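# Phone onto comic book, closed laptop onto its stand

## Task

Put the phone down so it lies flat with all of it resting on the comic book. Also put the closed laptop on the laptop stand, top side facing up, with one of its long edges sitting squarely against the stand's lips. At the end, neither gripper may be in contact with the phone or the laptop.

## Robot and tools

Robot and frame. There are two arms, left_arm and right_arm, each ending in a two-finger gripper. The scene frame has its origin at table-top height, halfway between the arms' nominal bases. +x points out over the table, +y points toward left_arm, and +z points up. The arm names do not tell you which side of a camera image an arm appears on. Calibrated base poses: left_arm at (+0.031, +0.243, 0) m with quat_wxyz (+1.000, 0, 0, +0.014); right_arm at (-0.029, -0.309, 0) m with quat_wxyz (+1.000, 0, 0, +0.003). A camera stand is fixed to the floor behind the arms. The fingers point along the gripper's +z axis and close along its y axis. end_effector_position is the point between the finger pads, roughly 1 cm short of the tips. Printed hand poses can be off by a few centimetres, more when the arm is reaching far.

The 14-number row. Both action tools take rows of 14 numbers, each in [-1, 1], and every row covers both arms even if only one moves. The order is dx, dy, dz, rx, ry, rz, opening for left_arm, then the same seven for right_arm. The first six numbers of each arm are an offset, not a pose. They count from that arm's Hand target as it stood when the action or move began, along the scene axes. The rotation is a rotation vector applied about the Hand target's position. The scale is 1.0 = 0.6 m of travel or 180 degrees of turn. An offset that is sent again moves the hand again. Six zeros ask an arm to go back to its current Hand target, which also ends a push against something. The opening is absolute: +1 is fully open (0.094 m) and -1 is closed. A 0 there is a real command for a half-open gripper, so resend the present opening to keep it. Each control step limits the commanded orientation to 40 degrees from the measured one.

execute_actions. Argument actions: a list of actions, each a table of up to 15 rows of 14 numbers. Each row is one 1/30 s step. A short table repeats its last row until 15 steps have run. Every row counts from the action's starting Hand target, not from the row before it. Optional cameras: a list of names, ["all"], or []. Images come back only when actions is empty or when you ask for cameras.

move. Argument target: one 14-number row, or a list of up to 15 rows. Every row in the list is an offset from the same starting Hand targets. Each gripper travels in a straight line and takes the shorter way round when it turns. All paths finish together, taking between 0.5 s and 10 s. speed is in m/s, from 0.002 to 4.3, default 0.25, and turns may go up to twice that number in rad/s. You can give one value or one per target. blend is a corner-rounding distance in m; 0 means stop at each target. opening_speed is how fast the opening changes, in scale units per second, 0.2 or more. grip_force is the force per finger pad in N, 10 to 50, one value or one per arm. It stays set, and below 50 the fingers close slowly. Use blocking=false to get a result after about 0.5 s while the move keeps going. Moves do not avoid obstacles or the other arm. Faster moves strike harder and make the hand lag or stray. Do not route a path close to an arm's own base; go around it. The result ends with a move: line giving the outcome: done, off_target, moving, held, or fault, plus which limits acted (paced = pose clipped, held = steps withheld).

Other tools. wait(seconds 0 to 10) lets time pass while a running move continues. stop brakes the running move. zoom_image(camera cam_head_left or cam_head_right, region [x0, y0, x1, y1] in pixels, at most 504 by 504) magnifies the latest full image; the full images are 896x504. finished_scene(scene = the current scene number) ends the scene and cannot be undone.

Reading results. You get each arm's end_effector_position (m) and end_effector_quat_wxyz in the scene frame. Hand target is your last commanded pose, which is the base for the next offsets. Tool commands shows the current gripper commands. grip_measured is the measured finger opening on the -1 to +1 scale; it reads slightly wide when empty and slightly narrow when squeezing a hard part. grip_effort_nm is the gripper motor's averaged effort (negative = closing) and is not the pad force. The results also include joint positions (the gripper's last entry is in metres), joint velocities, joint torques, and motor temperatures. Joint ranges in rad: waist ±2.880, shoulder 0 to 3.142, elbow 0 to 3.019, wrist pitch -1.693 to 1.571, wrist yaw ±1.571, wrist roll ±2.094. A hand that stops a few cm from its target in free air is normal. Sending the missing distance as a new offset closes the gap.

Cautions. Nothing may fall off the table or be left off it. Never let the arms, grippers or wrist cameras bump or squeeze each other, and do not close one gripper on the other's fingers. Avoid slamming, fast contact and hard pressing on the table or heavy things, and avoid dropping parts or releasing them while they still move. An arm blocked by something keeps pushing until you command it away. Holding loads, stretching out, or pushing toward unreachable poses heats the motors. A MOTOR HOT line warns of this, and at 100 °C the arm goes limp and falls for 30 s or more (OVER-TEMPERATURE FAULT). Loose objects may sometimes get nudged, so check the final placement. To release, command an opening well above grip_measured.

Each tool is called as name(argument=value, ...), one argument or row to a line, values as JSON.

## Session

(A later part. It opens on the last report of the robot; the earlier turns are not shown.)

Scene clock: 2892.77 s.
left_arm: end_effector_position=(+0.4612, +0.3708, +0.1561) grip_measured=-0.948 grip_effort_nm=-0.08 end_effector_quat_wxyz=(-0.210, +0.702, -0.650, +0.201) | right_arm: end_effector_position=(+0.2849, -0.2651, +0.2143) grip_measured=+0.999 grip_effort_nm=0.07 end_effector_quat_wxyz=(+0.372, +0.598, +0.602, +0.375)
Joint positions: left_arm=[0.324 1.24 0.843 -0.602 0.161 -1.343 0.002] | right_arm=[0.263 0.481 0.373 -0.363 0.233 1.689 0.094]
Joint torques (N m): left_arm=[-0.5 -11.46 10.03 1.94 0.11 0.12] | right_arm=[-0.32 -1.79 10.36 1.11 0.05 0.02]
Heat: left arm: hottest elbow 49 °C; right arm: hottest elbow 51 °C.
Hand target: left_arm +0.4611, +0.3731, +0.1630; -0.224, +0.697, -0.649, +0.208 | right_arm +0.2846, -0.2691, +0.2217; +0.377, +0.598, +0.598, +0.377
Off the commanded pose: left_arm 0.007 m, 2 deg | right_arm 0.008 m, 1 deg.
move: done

move(
  target=[0.043, 0.0033, -0.0257, 0, 0, 0, -0.95, 0, 0, 0, 0, 0, 0, 1],
  speed=0.08,
  cameras=["all"],
)

zoom_image(
  camera="cam_head_left",
  region=[150, 170, 350, 310],
)

zoom_image(
  camera="cam_head_right",
  region=[180, 170, 380, 310],
)

Scene clock: 2897.90 s.
left_arm: end_effector_position=(+0.4735, +0.3761, +0.1369) grip_measured=-0.948 grip_effort_nm=-0.08 end_effector_quat_wxyz=(-0.210, +0.703, -0.650, +0.199) | right_arm: end_effector_position=(+0.2849, -0.2651, +0.2143) grip_measured=+0.999 grip_effort_nm=0.07 end_effector_quat_wxyz=(+0.372, +0.598, +0.602, +0.375)
Joint positions: left_arm=[0.324 1.303 0.843 -0.543 0.157 -1.343 0.002] | right_arm=[0.263 0.481 0.373 -0.363 0.233 1.689 0.094]
Joint torques (N m): left_arm=[-2.37 -11.16 12.49 2.04 -0.11 -0.01] | right_arm=[-0.44 -1.79 10.32 1.11 0.04 0.02]
Heat: left arm: hottest elbow 48 °C; right arm: hottest elbow 51 °C.
Hand target: left_arm +0.4869, +0.3751, +0.1475; -0.224, +0.697, -0.649, +0.208 | right_arm +0.2846, -0.2691, +0.2217; +0.377, +0.598, +0.598, +0.377
Off the commanded pose: left_arm 0.017 m, 2 deg | right_arm 0.008 m, 1 deg.
move: off_target (left_arm)

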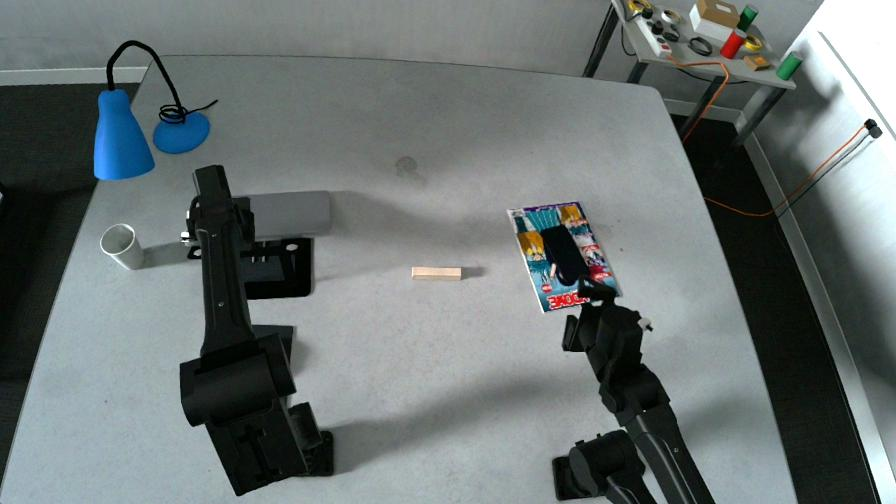

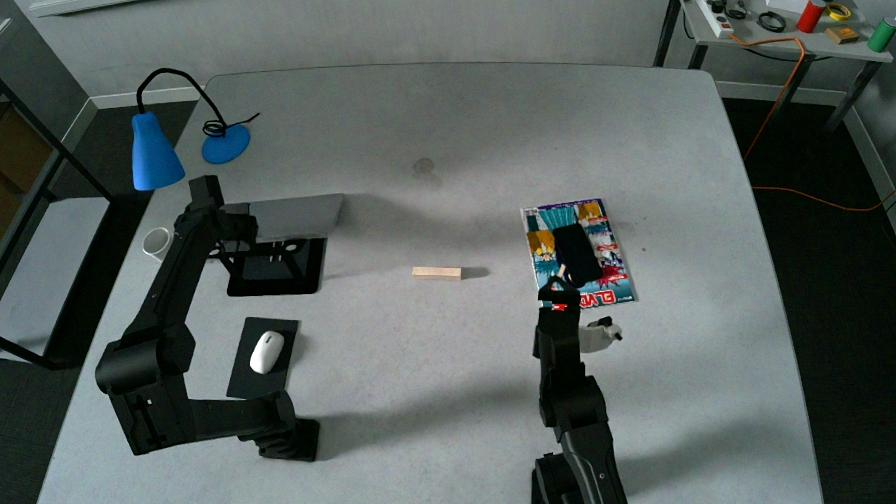

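Scaled by 2.520.

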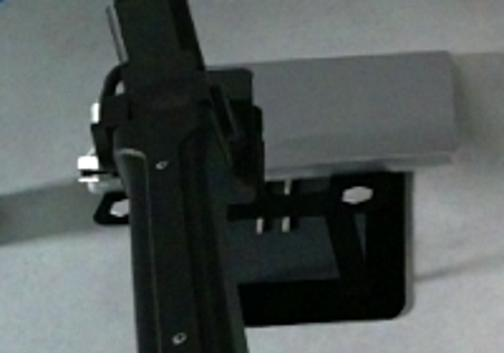

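Scaled by 2.520.

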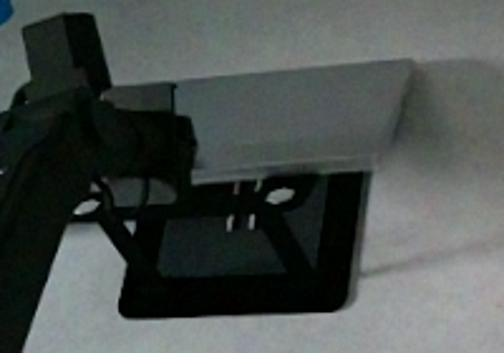

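zoom_image(
  camera="cam_head_left",
  region=[255, 185, 335, 265],
)

zoom_image(
  camera="cam_head_right",
  region=[200, 180, 300, 280],
)

Scaled by 6.300.

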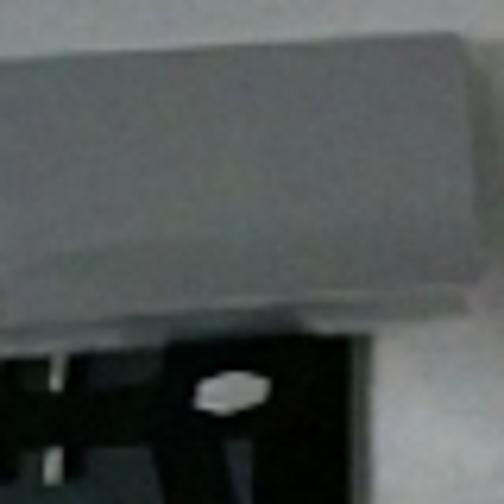

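Scaled by 5.040.

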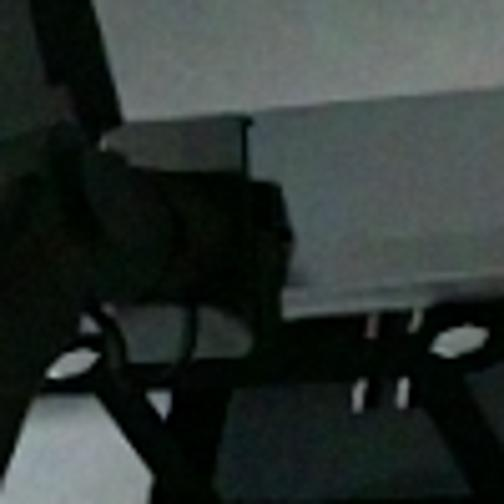

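move(
  target=[-0.0725, -0.0033, 0.06, 0, 0, 0, -0.95, 0, 0, 0, 0, 0, 0, 1],
  speed=0.12,
  cameras=["all"],
)

Scene clock: 2920.20 s.
left_arm: end_effector_position=(+0.4488, +0.3687, +0.1831) grip_measured=-0.948 grip_effort_nm=-0.08 end_effector_quat_wxyz=(-0.224, +0.695, -0.650, +0.210) | right_arm: end_effector_position=(+0.2849, -0.2651, +0.2143) grip_measured=+0.999 grip_effort_nm=0.07 end_effector_quat_wxyz=(+0.372, +0.598, +0.602, +0.375)
Joint positions: left_arm=[0.333 1.162 0.843 -0.648 0.172 -1.328 0.002] | right_arm=[0.263 0.481 0.373 -0.363 0.233 1.689 0.094]
Joint torques (N m): left_arm=[-0.62 -10.23 10.65 1.05 0.11 0.09] | right_arm=[-0.38 -1.79 10.33 1.09 0.05 0.01]
Heat: left arm: hottest elbow 47 °C; right arm: hottest elbow 51 °C.
Hand target: left_arm +0.4434, +0.3731, +0.1836; -0.224, +0.697, -0.649, +0.208 | right_arm +0.2846, -0.2691, +0.2217; +0.377, +0.598, +0.598, +0.377
Off the commanded pose: left_arm 0.007 m, 0 deg | right_arm 0.008 m, 1 deg.
move: done

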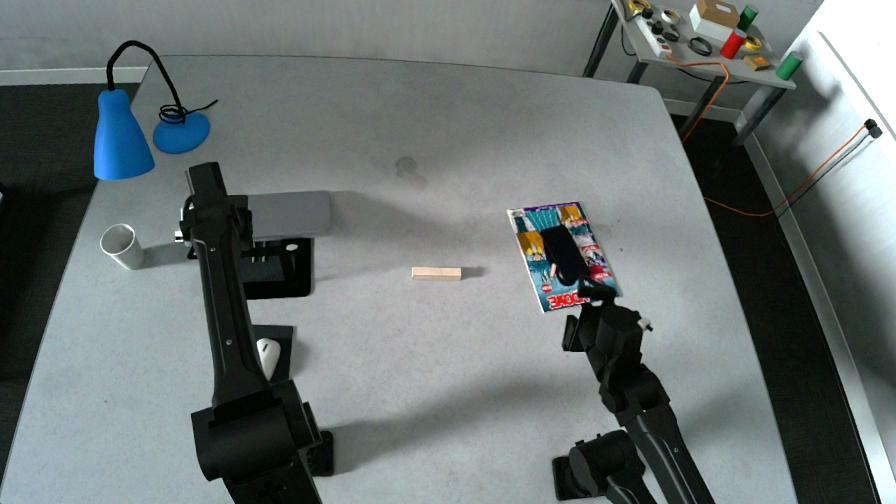

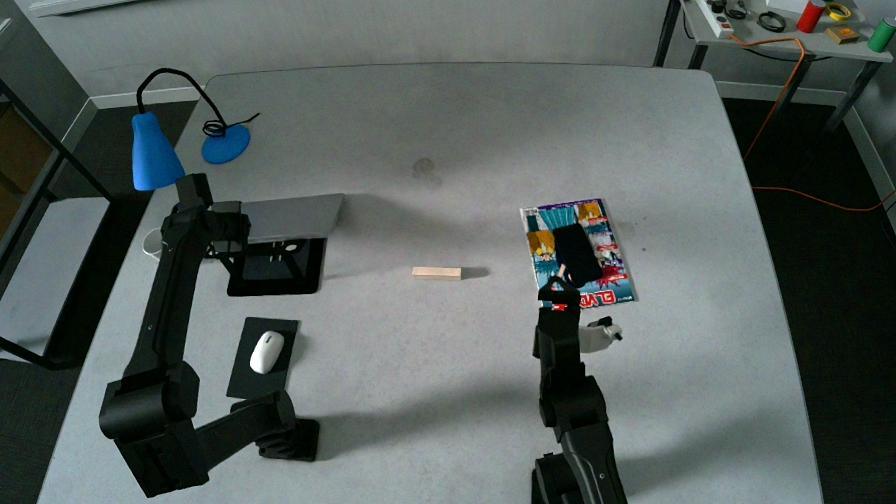

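move(
  target=[
    [-0.0333, 0.0, -0.01, 0, 0, 0, -0.95, 0, 0, 0, 0, 0, 0, 1],
    [-0.0167, 0.0, -0.045, 0, 0, 0, -0.95, 0, 0, 0, 0, 0, 0, 1],
  ],
  speed=0.12,
)

Scene clock: 2927.70 s.
left_arm: end_effector_position=(+0.4327, +0.3706, +0.1614) grip_measured=-0.948 grip_effort_nm=-0.08 end_effector_quat_wxyz=(-0.221, +0.696, -0.651, +0.209) | right_arm: end_effector_position=(+0.2849, -0.2651, +0.2143) grip_measured=+0.999 grip_effort_nm=0.07 end_effector_quat_wxyz=(+0.372, +0.598, +0.602, +0.375)
Joint positions: left_arm=[0.356 1.146 0.774 -0.604 0.185 -1.309 0.002] | right_arm=[0.263 0.481 0.373 -0.363 0.233 1.689 0.094]
Joint torques (N m): left_arm=[-1.61 -8.06 9.87 1.99 -0.09 0.02] | right_arm=[-0.32 -1.79 10.35 1.1 0.05 0.02]
Heat: left arm: hottest elbow 46 °C; right arm: hottest elbow 51 °C.
Hand target: left_arm +0.4333, +0.3731, +0.1565; -0.224, +0.697, -0.649, +0.208 | right_arm +0.2846, -0.2691, +0.2217; +0.377, +0.598, +0.598, +0.377
Off the commanded pose: left_arm 0.005 m, 0 deg | right_arm 0.008 m, 1 deg.
move: done

move(
  target=[-0.005, 0.0, -0.025, 0, 0, 0, -0.95, 0, 0, 0, 0, 0, 0, 1],
  speed=0.1,
  cameras=["all"],
)

zoom_image(
  camera="cam_head_right",
  region=[200, 180, 300, 280],
)

Scene clock: 2931.53 s.
left_arm: end_effector_position=(+0.4305, +0.3697, +0.1473) grip_measured=-0.948 grip_effort_nm=-0.08 end_effector_quat_wxyz=(-0.222, +0.695, -0.651, +0.209) | right_arm: end_effector_position=(+0.2849, -0.2651, +0.2143) grip_measured=+0.999 grip_effort_nm=0.07 end_effector_quat_wxyz=(+0.372, +0.598, +0.602, +0.375)
Joint positions: left_arm=[0.356 1.156 0.74 -0.559 0.185 -1.309 0.002] | right_arm=[0.263 0.481 0.373 -0.363 0.233 1.689 0.094]
Joint torques (N m): left_arm=[-1.14 -7.77 9.92 2.06 -0.02 0.02] | right_arm=[-0.38 -1.85 10.33 1.09 0.05 0.01]
Heat: left arm: hottest elbow 46 °C; right arm: hottest elbow 51 °C.
Hand target: left_arm +0.4303, +0.3731, +0.1415; -0.224, +0.697, -0.649, +0.208 | right_arm +0.2846, -0.2691, +0.2217; +0.377, +0.598, +0.598, +0.377
Off the commanded pose: left_arm 0.007 m, 0 deg | right_arm 0.008 m, 1 deg.
move: done

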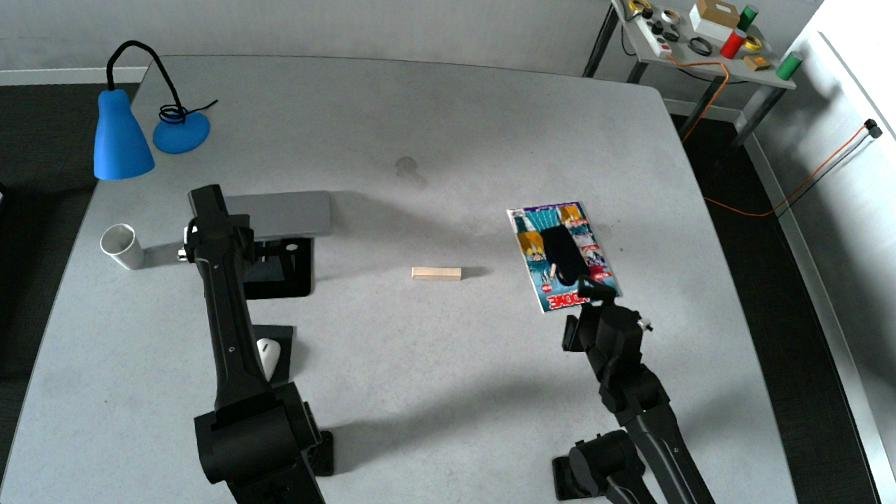

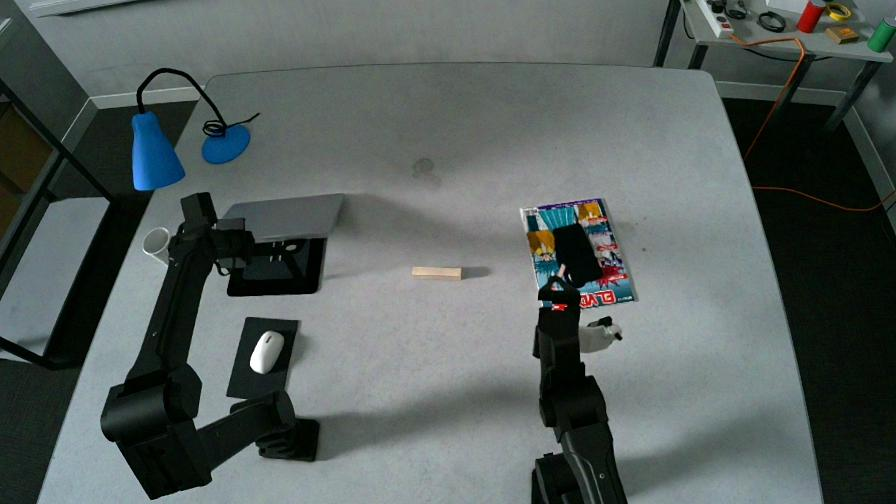

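Scaled by 5.040.

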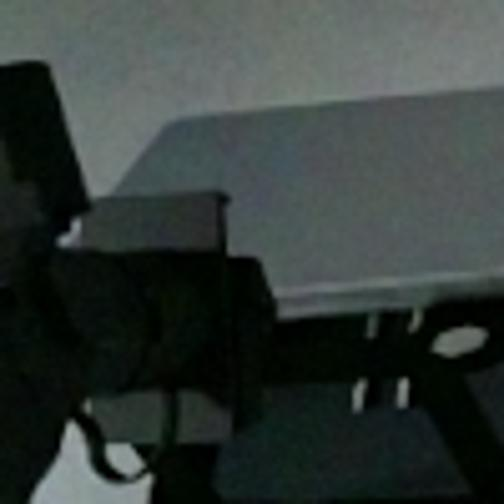

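move(
  target=[0.0583, 0.005, -0.0325, 0, 0, 0, -0.95, 0, 0, 0, 0, 0, 0, 1],
  speed=0.07,
  cameras=["all"],
)

zoom_image(
  camera="cam_head_right",
  region=[200, 180, 300, 280],
)

zoom_image(
  camera="cam_head_left",
  region=[255, 185, 335, 265],
)

Scene clock: 2936.50 s.
left_arm: end_effector_position=(+0.4399, +0.3797, +0.1324) grip_measured=-0.948 grip_effort_nm=-0.07 end_effector_quat_wxyz=(-0.230, +0.703, -0.644, +0.197) | right_arm: end_effector_position=(+0.2849, -0.2651, +0.2143) grip_measured=+0.999 grip_effort_nm=0.07 end_effector_quat_wxyz=(+0.372, +0.598, +0.602, +0.375)
Joint positions: left_arm=[0.356 1.21 0.74 -0.503 0.151 -1.321 0.002] | right_arm=[0.263 0.481 0.373 -0.363 0.233 1.689 0.094]
Joint torques (N m): left_arm=[-3.6 -3.37 13.45 2.92 0.62 -0.09] | right_arm=[-0.44 -1.85 10.35 1.1 0.05 0.02]
Heat: left arm: hottest elbow 45 °C; right arm: hottest elbow 51 °C.
Hand target: left_arm +0.4653, +0.3761, +0.1221; -0.224, +0.697, -0.649, +0.208 | right_arm +0.2846, -0.2691, +0.2217; +0.377, +0.598, +0.598, +0.377
Off the commanded pose: left_arm 0.028 m, 2 deg | right_arm 0.008 m, 1 deg.
move: off_target (left_arm)

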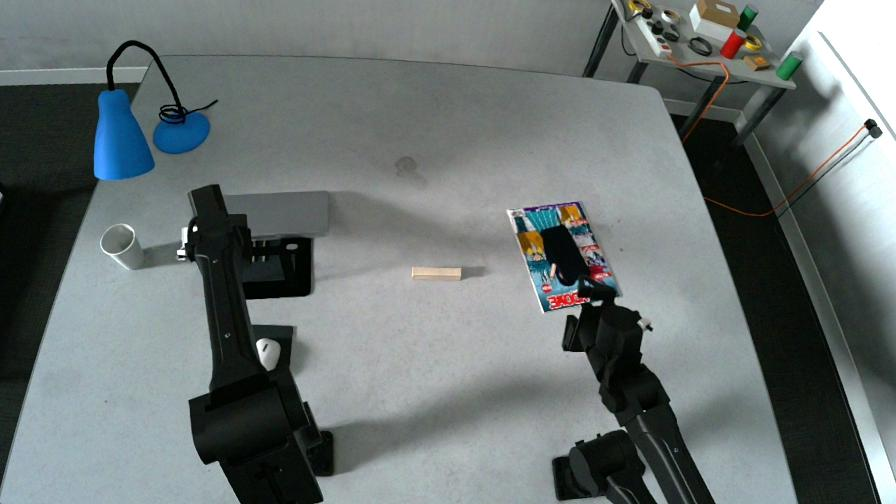

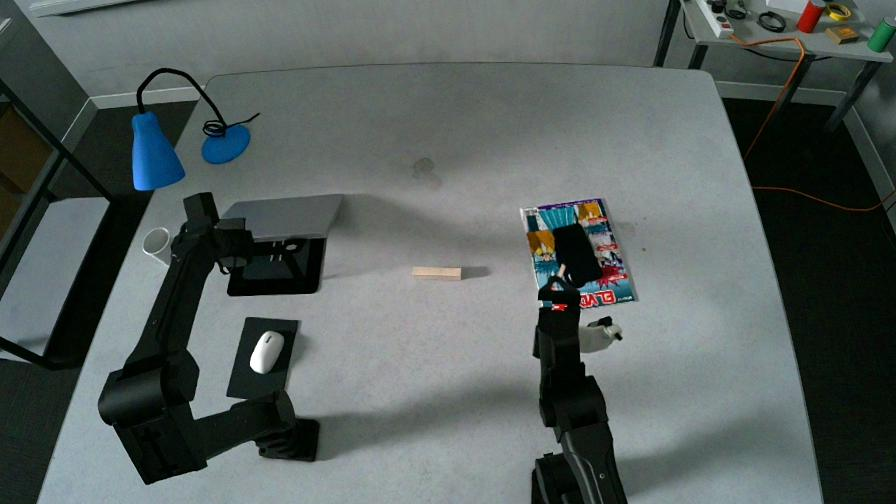

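Scaled by 5.040.

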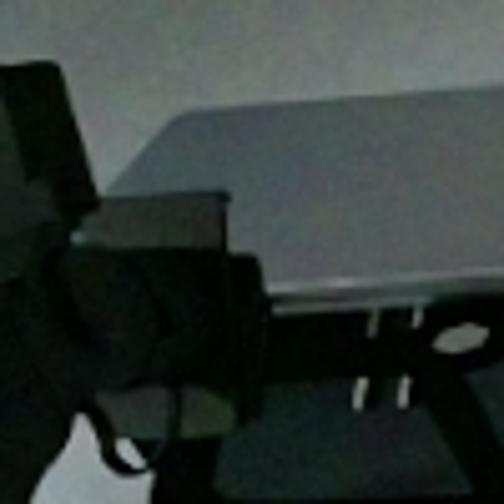

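Scaled by 6.300.

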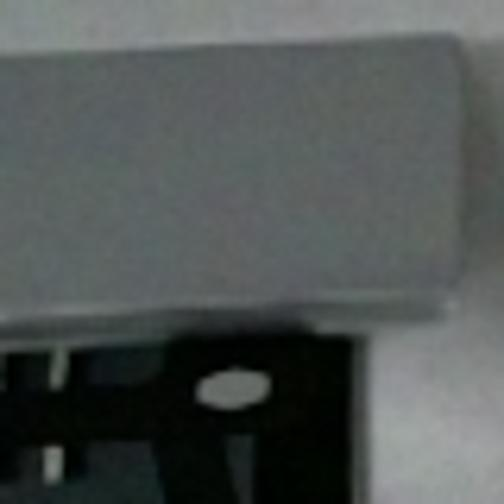

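zoom_image(
  camera="cam_head_left",
  region=[175, 180, 265, 270],
)

move(
  target=[-0.075, 0.0, 0.085, 0, 0, 0, -0.95, 0, 0, 0, 0, 0, 0, 1],
  speed=0.12,
  cameras=["all"],
)

Scaled by 5.600.

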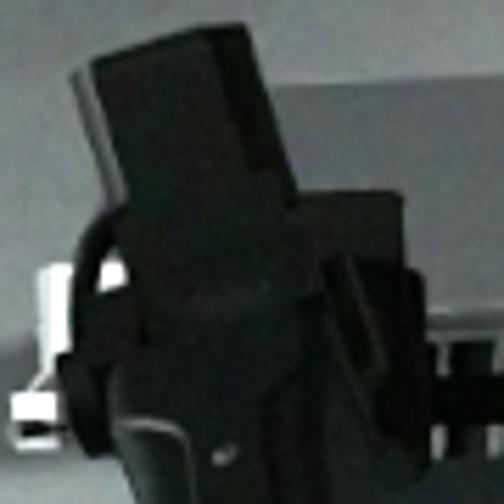

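Scene clock: 2942.03 s.
left_arm: end_effector_position=(+0.4132, +0.3671, +0.1539) grip_measured=-0.948 grip_effort_nm=-0.07 end_effector_quat_wxyz=(-0.208, +0.700, -0.653, +0.202) | right_arm: end_effector_position=(+0.2849, -0.2651, +0.2143) grip_measured=+0.999 grip_effort_nm=0.07 end_effector_quat_wxyz=(+0.372, +0.598, +0.602, +0.375)
Joint positions: left_arm=[0.369 1.112 0.74 -0.639 0.192 -1.298 0.002] | right_arm=[0.263 0.481 0.373 -0.363 0.233 1.689 0.094]
Joint torques (N m): left_arm=[-0.44 -9.17 14 0.66 0.11 0.11] | right_arm=[-0.32 -1.85 10.32 1.1 0.05 0.02]
Heat: left arm: hottest elbow 46 °C; right arm: hottest elbow 51 °C.
Hand target: left_arm +0.4203, +0.3762, +0.1730; -0.224, +0.697, -0.649, +0.208 | right_arm +0.2846, -0.2691, +0.2217; +0.377, +0.598, +0.598, +0.377
Off the commanded pose: left_arm 0.022 m, 2 deg | right_arm 0.008 m, 1 deg.
move: off_target (left_arm)

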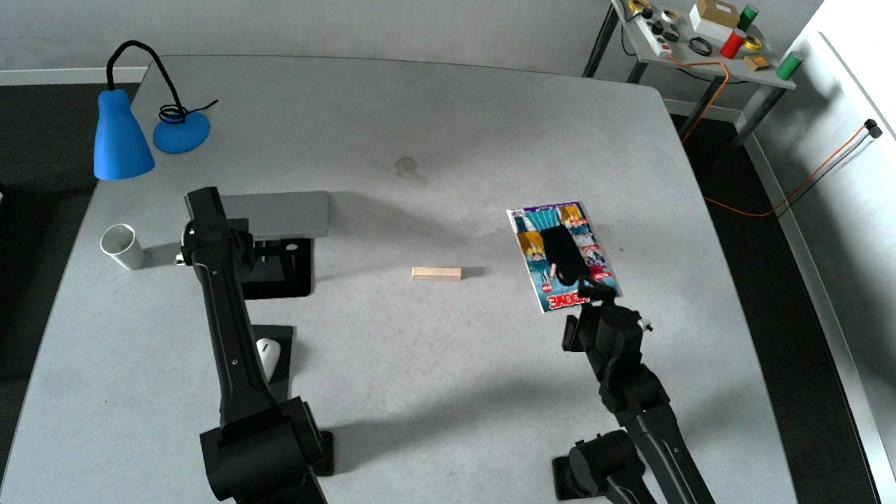

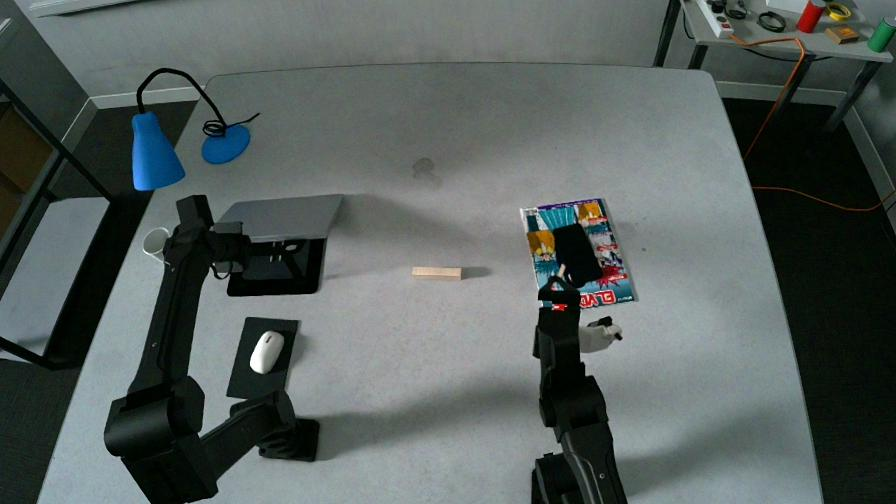

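move(
  target=[-0.1, 0.0, 0.17, 0, 0, 0, -0.95, 0, 0, 0, 0, 0, 0, 1],
  speed=0.25,
  cameras=["all"],
)

zoom_image(
  camera="cam_head_left",
  region=[175, 180, 345, 310],
)

zoom_image(
  camera="cam_head_right",
  region=[195, 180, 355, 310],
)

Scene clock: 2946.60 s.
left_arm: end_effector_position=(+0.3489, +0.3645, +0.2403) grip_measured=-0.948 grip_effort_nm=-0.07 end_effector_quat_wxyz=(-0.195, +0.704, -0.653, +0.200) | right_arm: end_effector_position=(+0.2849, -0.2651, +0.2143) grip_measured=+0.999 grip_effort_nm=0.07 end_effector_quat_wxyz=(+0.372, +0.598, +0.602, +0.375)
Joint positions: left_arm=[0.461 0.89 0.848 -1.011 0.242 -1.22 0.002] | right_arm=[0.263 0.481 0.373 -0.363 0.233 1.689 0.094]
Joint torques (N m): left_arm=[-0.38 -4.78 18.21 0.83 0.18 0.14] | right_arm=[-0.32 -1.79 10.35 1.1 0.05 0.02]
Heat: left arm: hottest elbow 46 °C; right arm: hottest elbow 51 °C.
Hand target: left_arm +0.3604, +0.3761, +0.2750; -0.224, +0.697, -0.649, +0.208 | right_arm +0.2846, -0.2691, +0.2217; +0.377, +0.598, +0.598, +0.377
Off the commanded pose: left_arm 0.038 m, 4 deg | right_arm 0.008 m, 1 deg.
move: off_target (left_arm)

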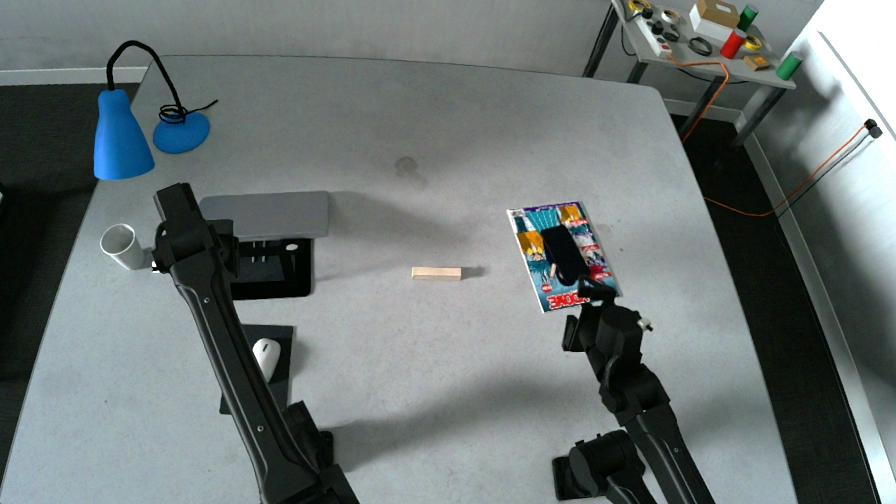

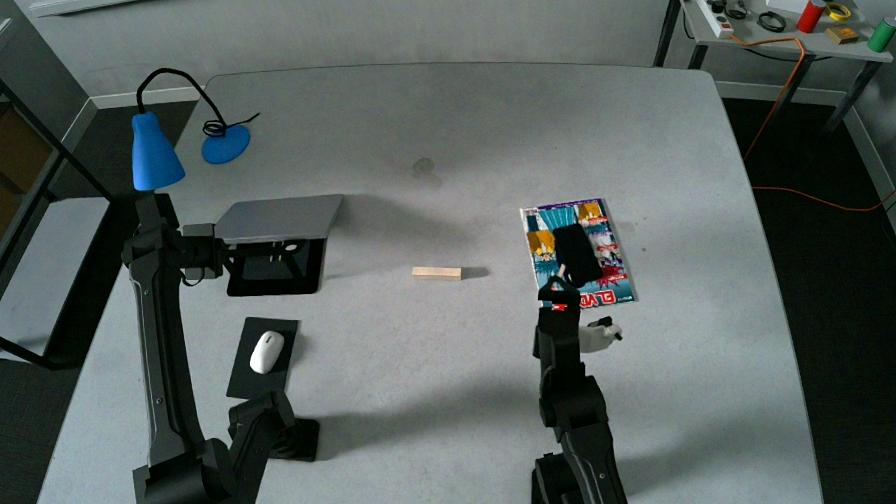

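Scaled by 2.965.

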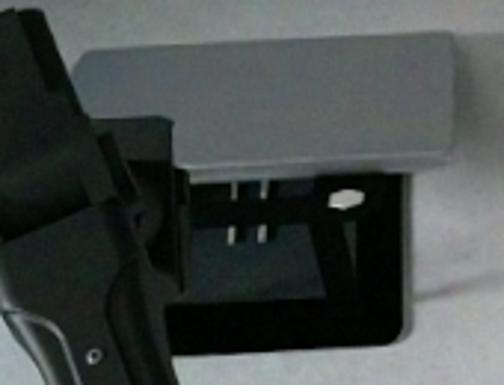

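Scaled by 3.150.

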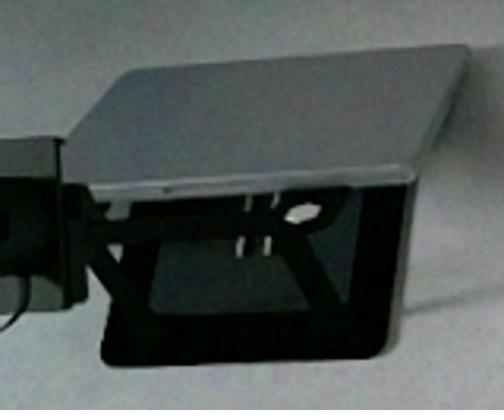

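move(
  target=[-0.1, -0.25, 0.08, 0, 0, 0, -0.95, 0, 0, 0, 0, 0, 0, 1],
  speed=0.3,
  cameras=["all"],
)

zoom_image(
  camera="cam_head_left",
  region=[175, 180, 345, 310],
)

zoom_image(
  camera="cam_head_right",
  region=[195, 180, 355, 310],
)

Scene clock: 2952.47 s.
left_arm: end_effector_position=(+0.2913, +0.2309, +0.2875) grip_measured=-0.948 grip_effort_nm=-0.07 end_effector_quat_wxyz=(-0.209, +0.703, -0.654, +0.185) | right_arm: end_effector_position=(+0.2849, -0.2651, +0.2143) grip_measured=+0.999 grip_effort_nm=0.07 end_effector_quat_wxyz=(+0.372, +0.598, +0.602, +0.375)
Joint positions: left_arm=[-0.15 0.638 0.867 -1.245 -0.116 -1.731 0.002] | right_arm=[0.263 0.481 0.373 -0.363 0.233 1.689 0.094]
Joint torques (N m): left_arm=[-2.67 -1.38 18.06 0.87 -0.29 -0.02] | right_arm=[-0.38 -1.85 10.35 1.1 0.05 0.02]
Heat: left arm: hottest elbow 47 °C; right arm: hottest elbow 51 °C.
Hand target: left_arm +0.3002, +0.2261, +0.3229; -0.224, +0.697, -0.649, +0.208 | right_arm +0.2846, -0.2691, +0.2217; +0.377, +0.598, +0.598, +0.377
Off the commanded pose: left_arm 0.037 m, 3 deg | right_arm 0.008 m, 1 deg.
move: off_target (left_arm)

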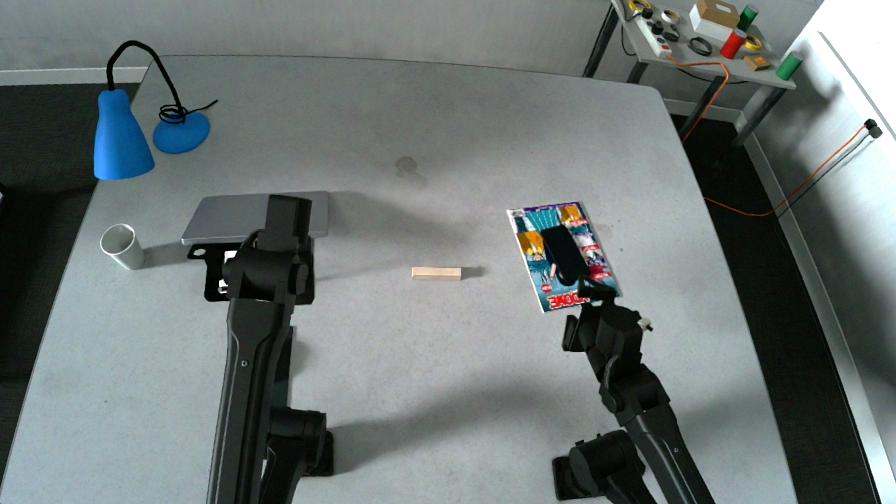

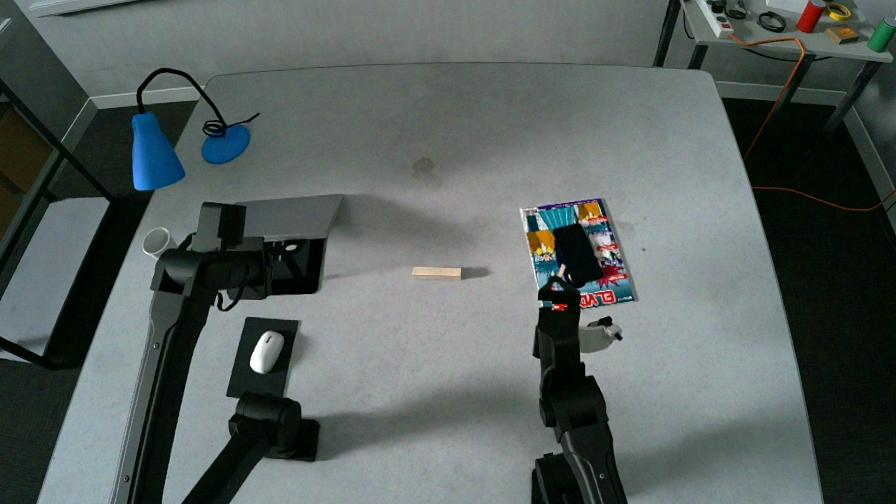

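Scaled by 2.965.

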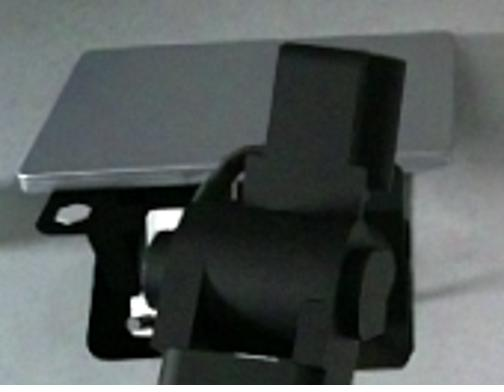

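Scaled by 3.150.

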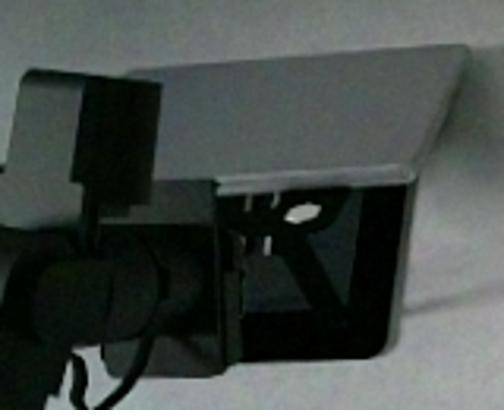

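finished_scene(
  scene=1,
)

The scene is finished: the task was done.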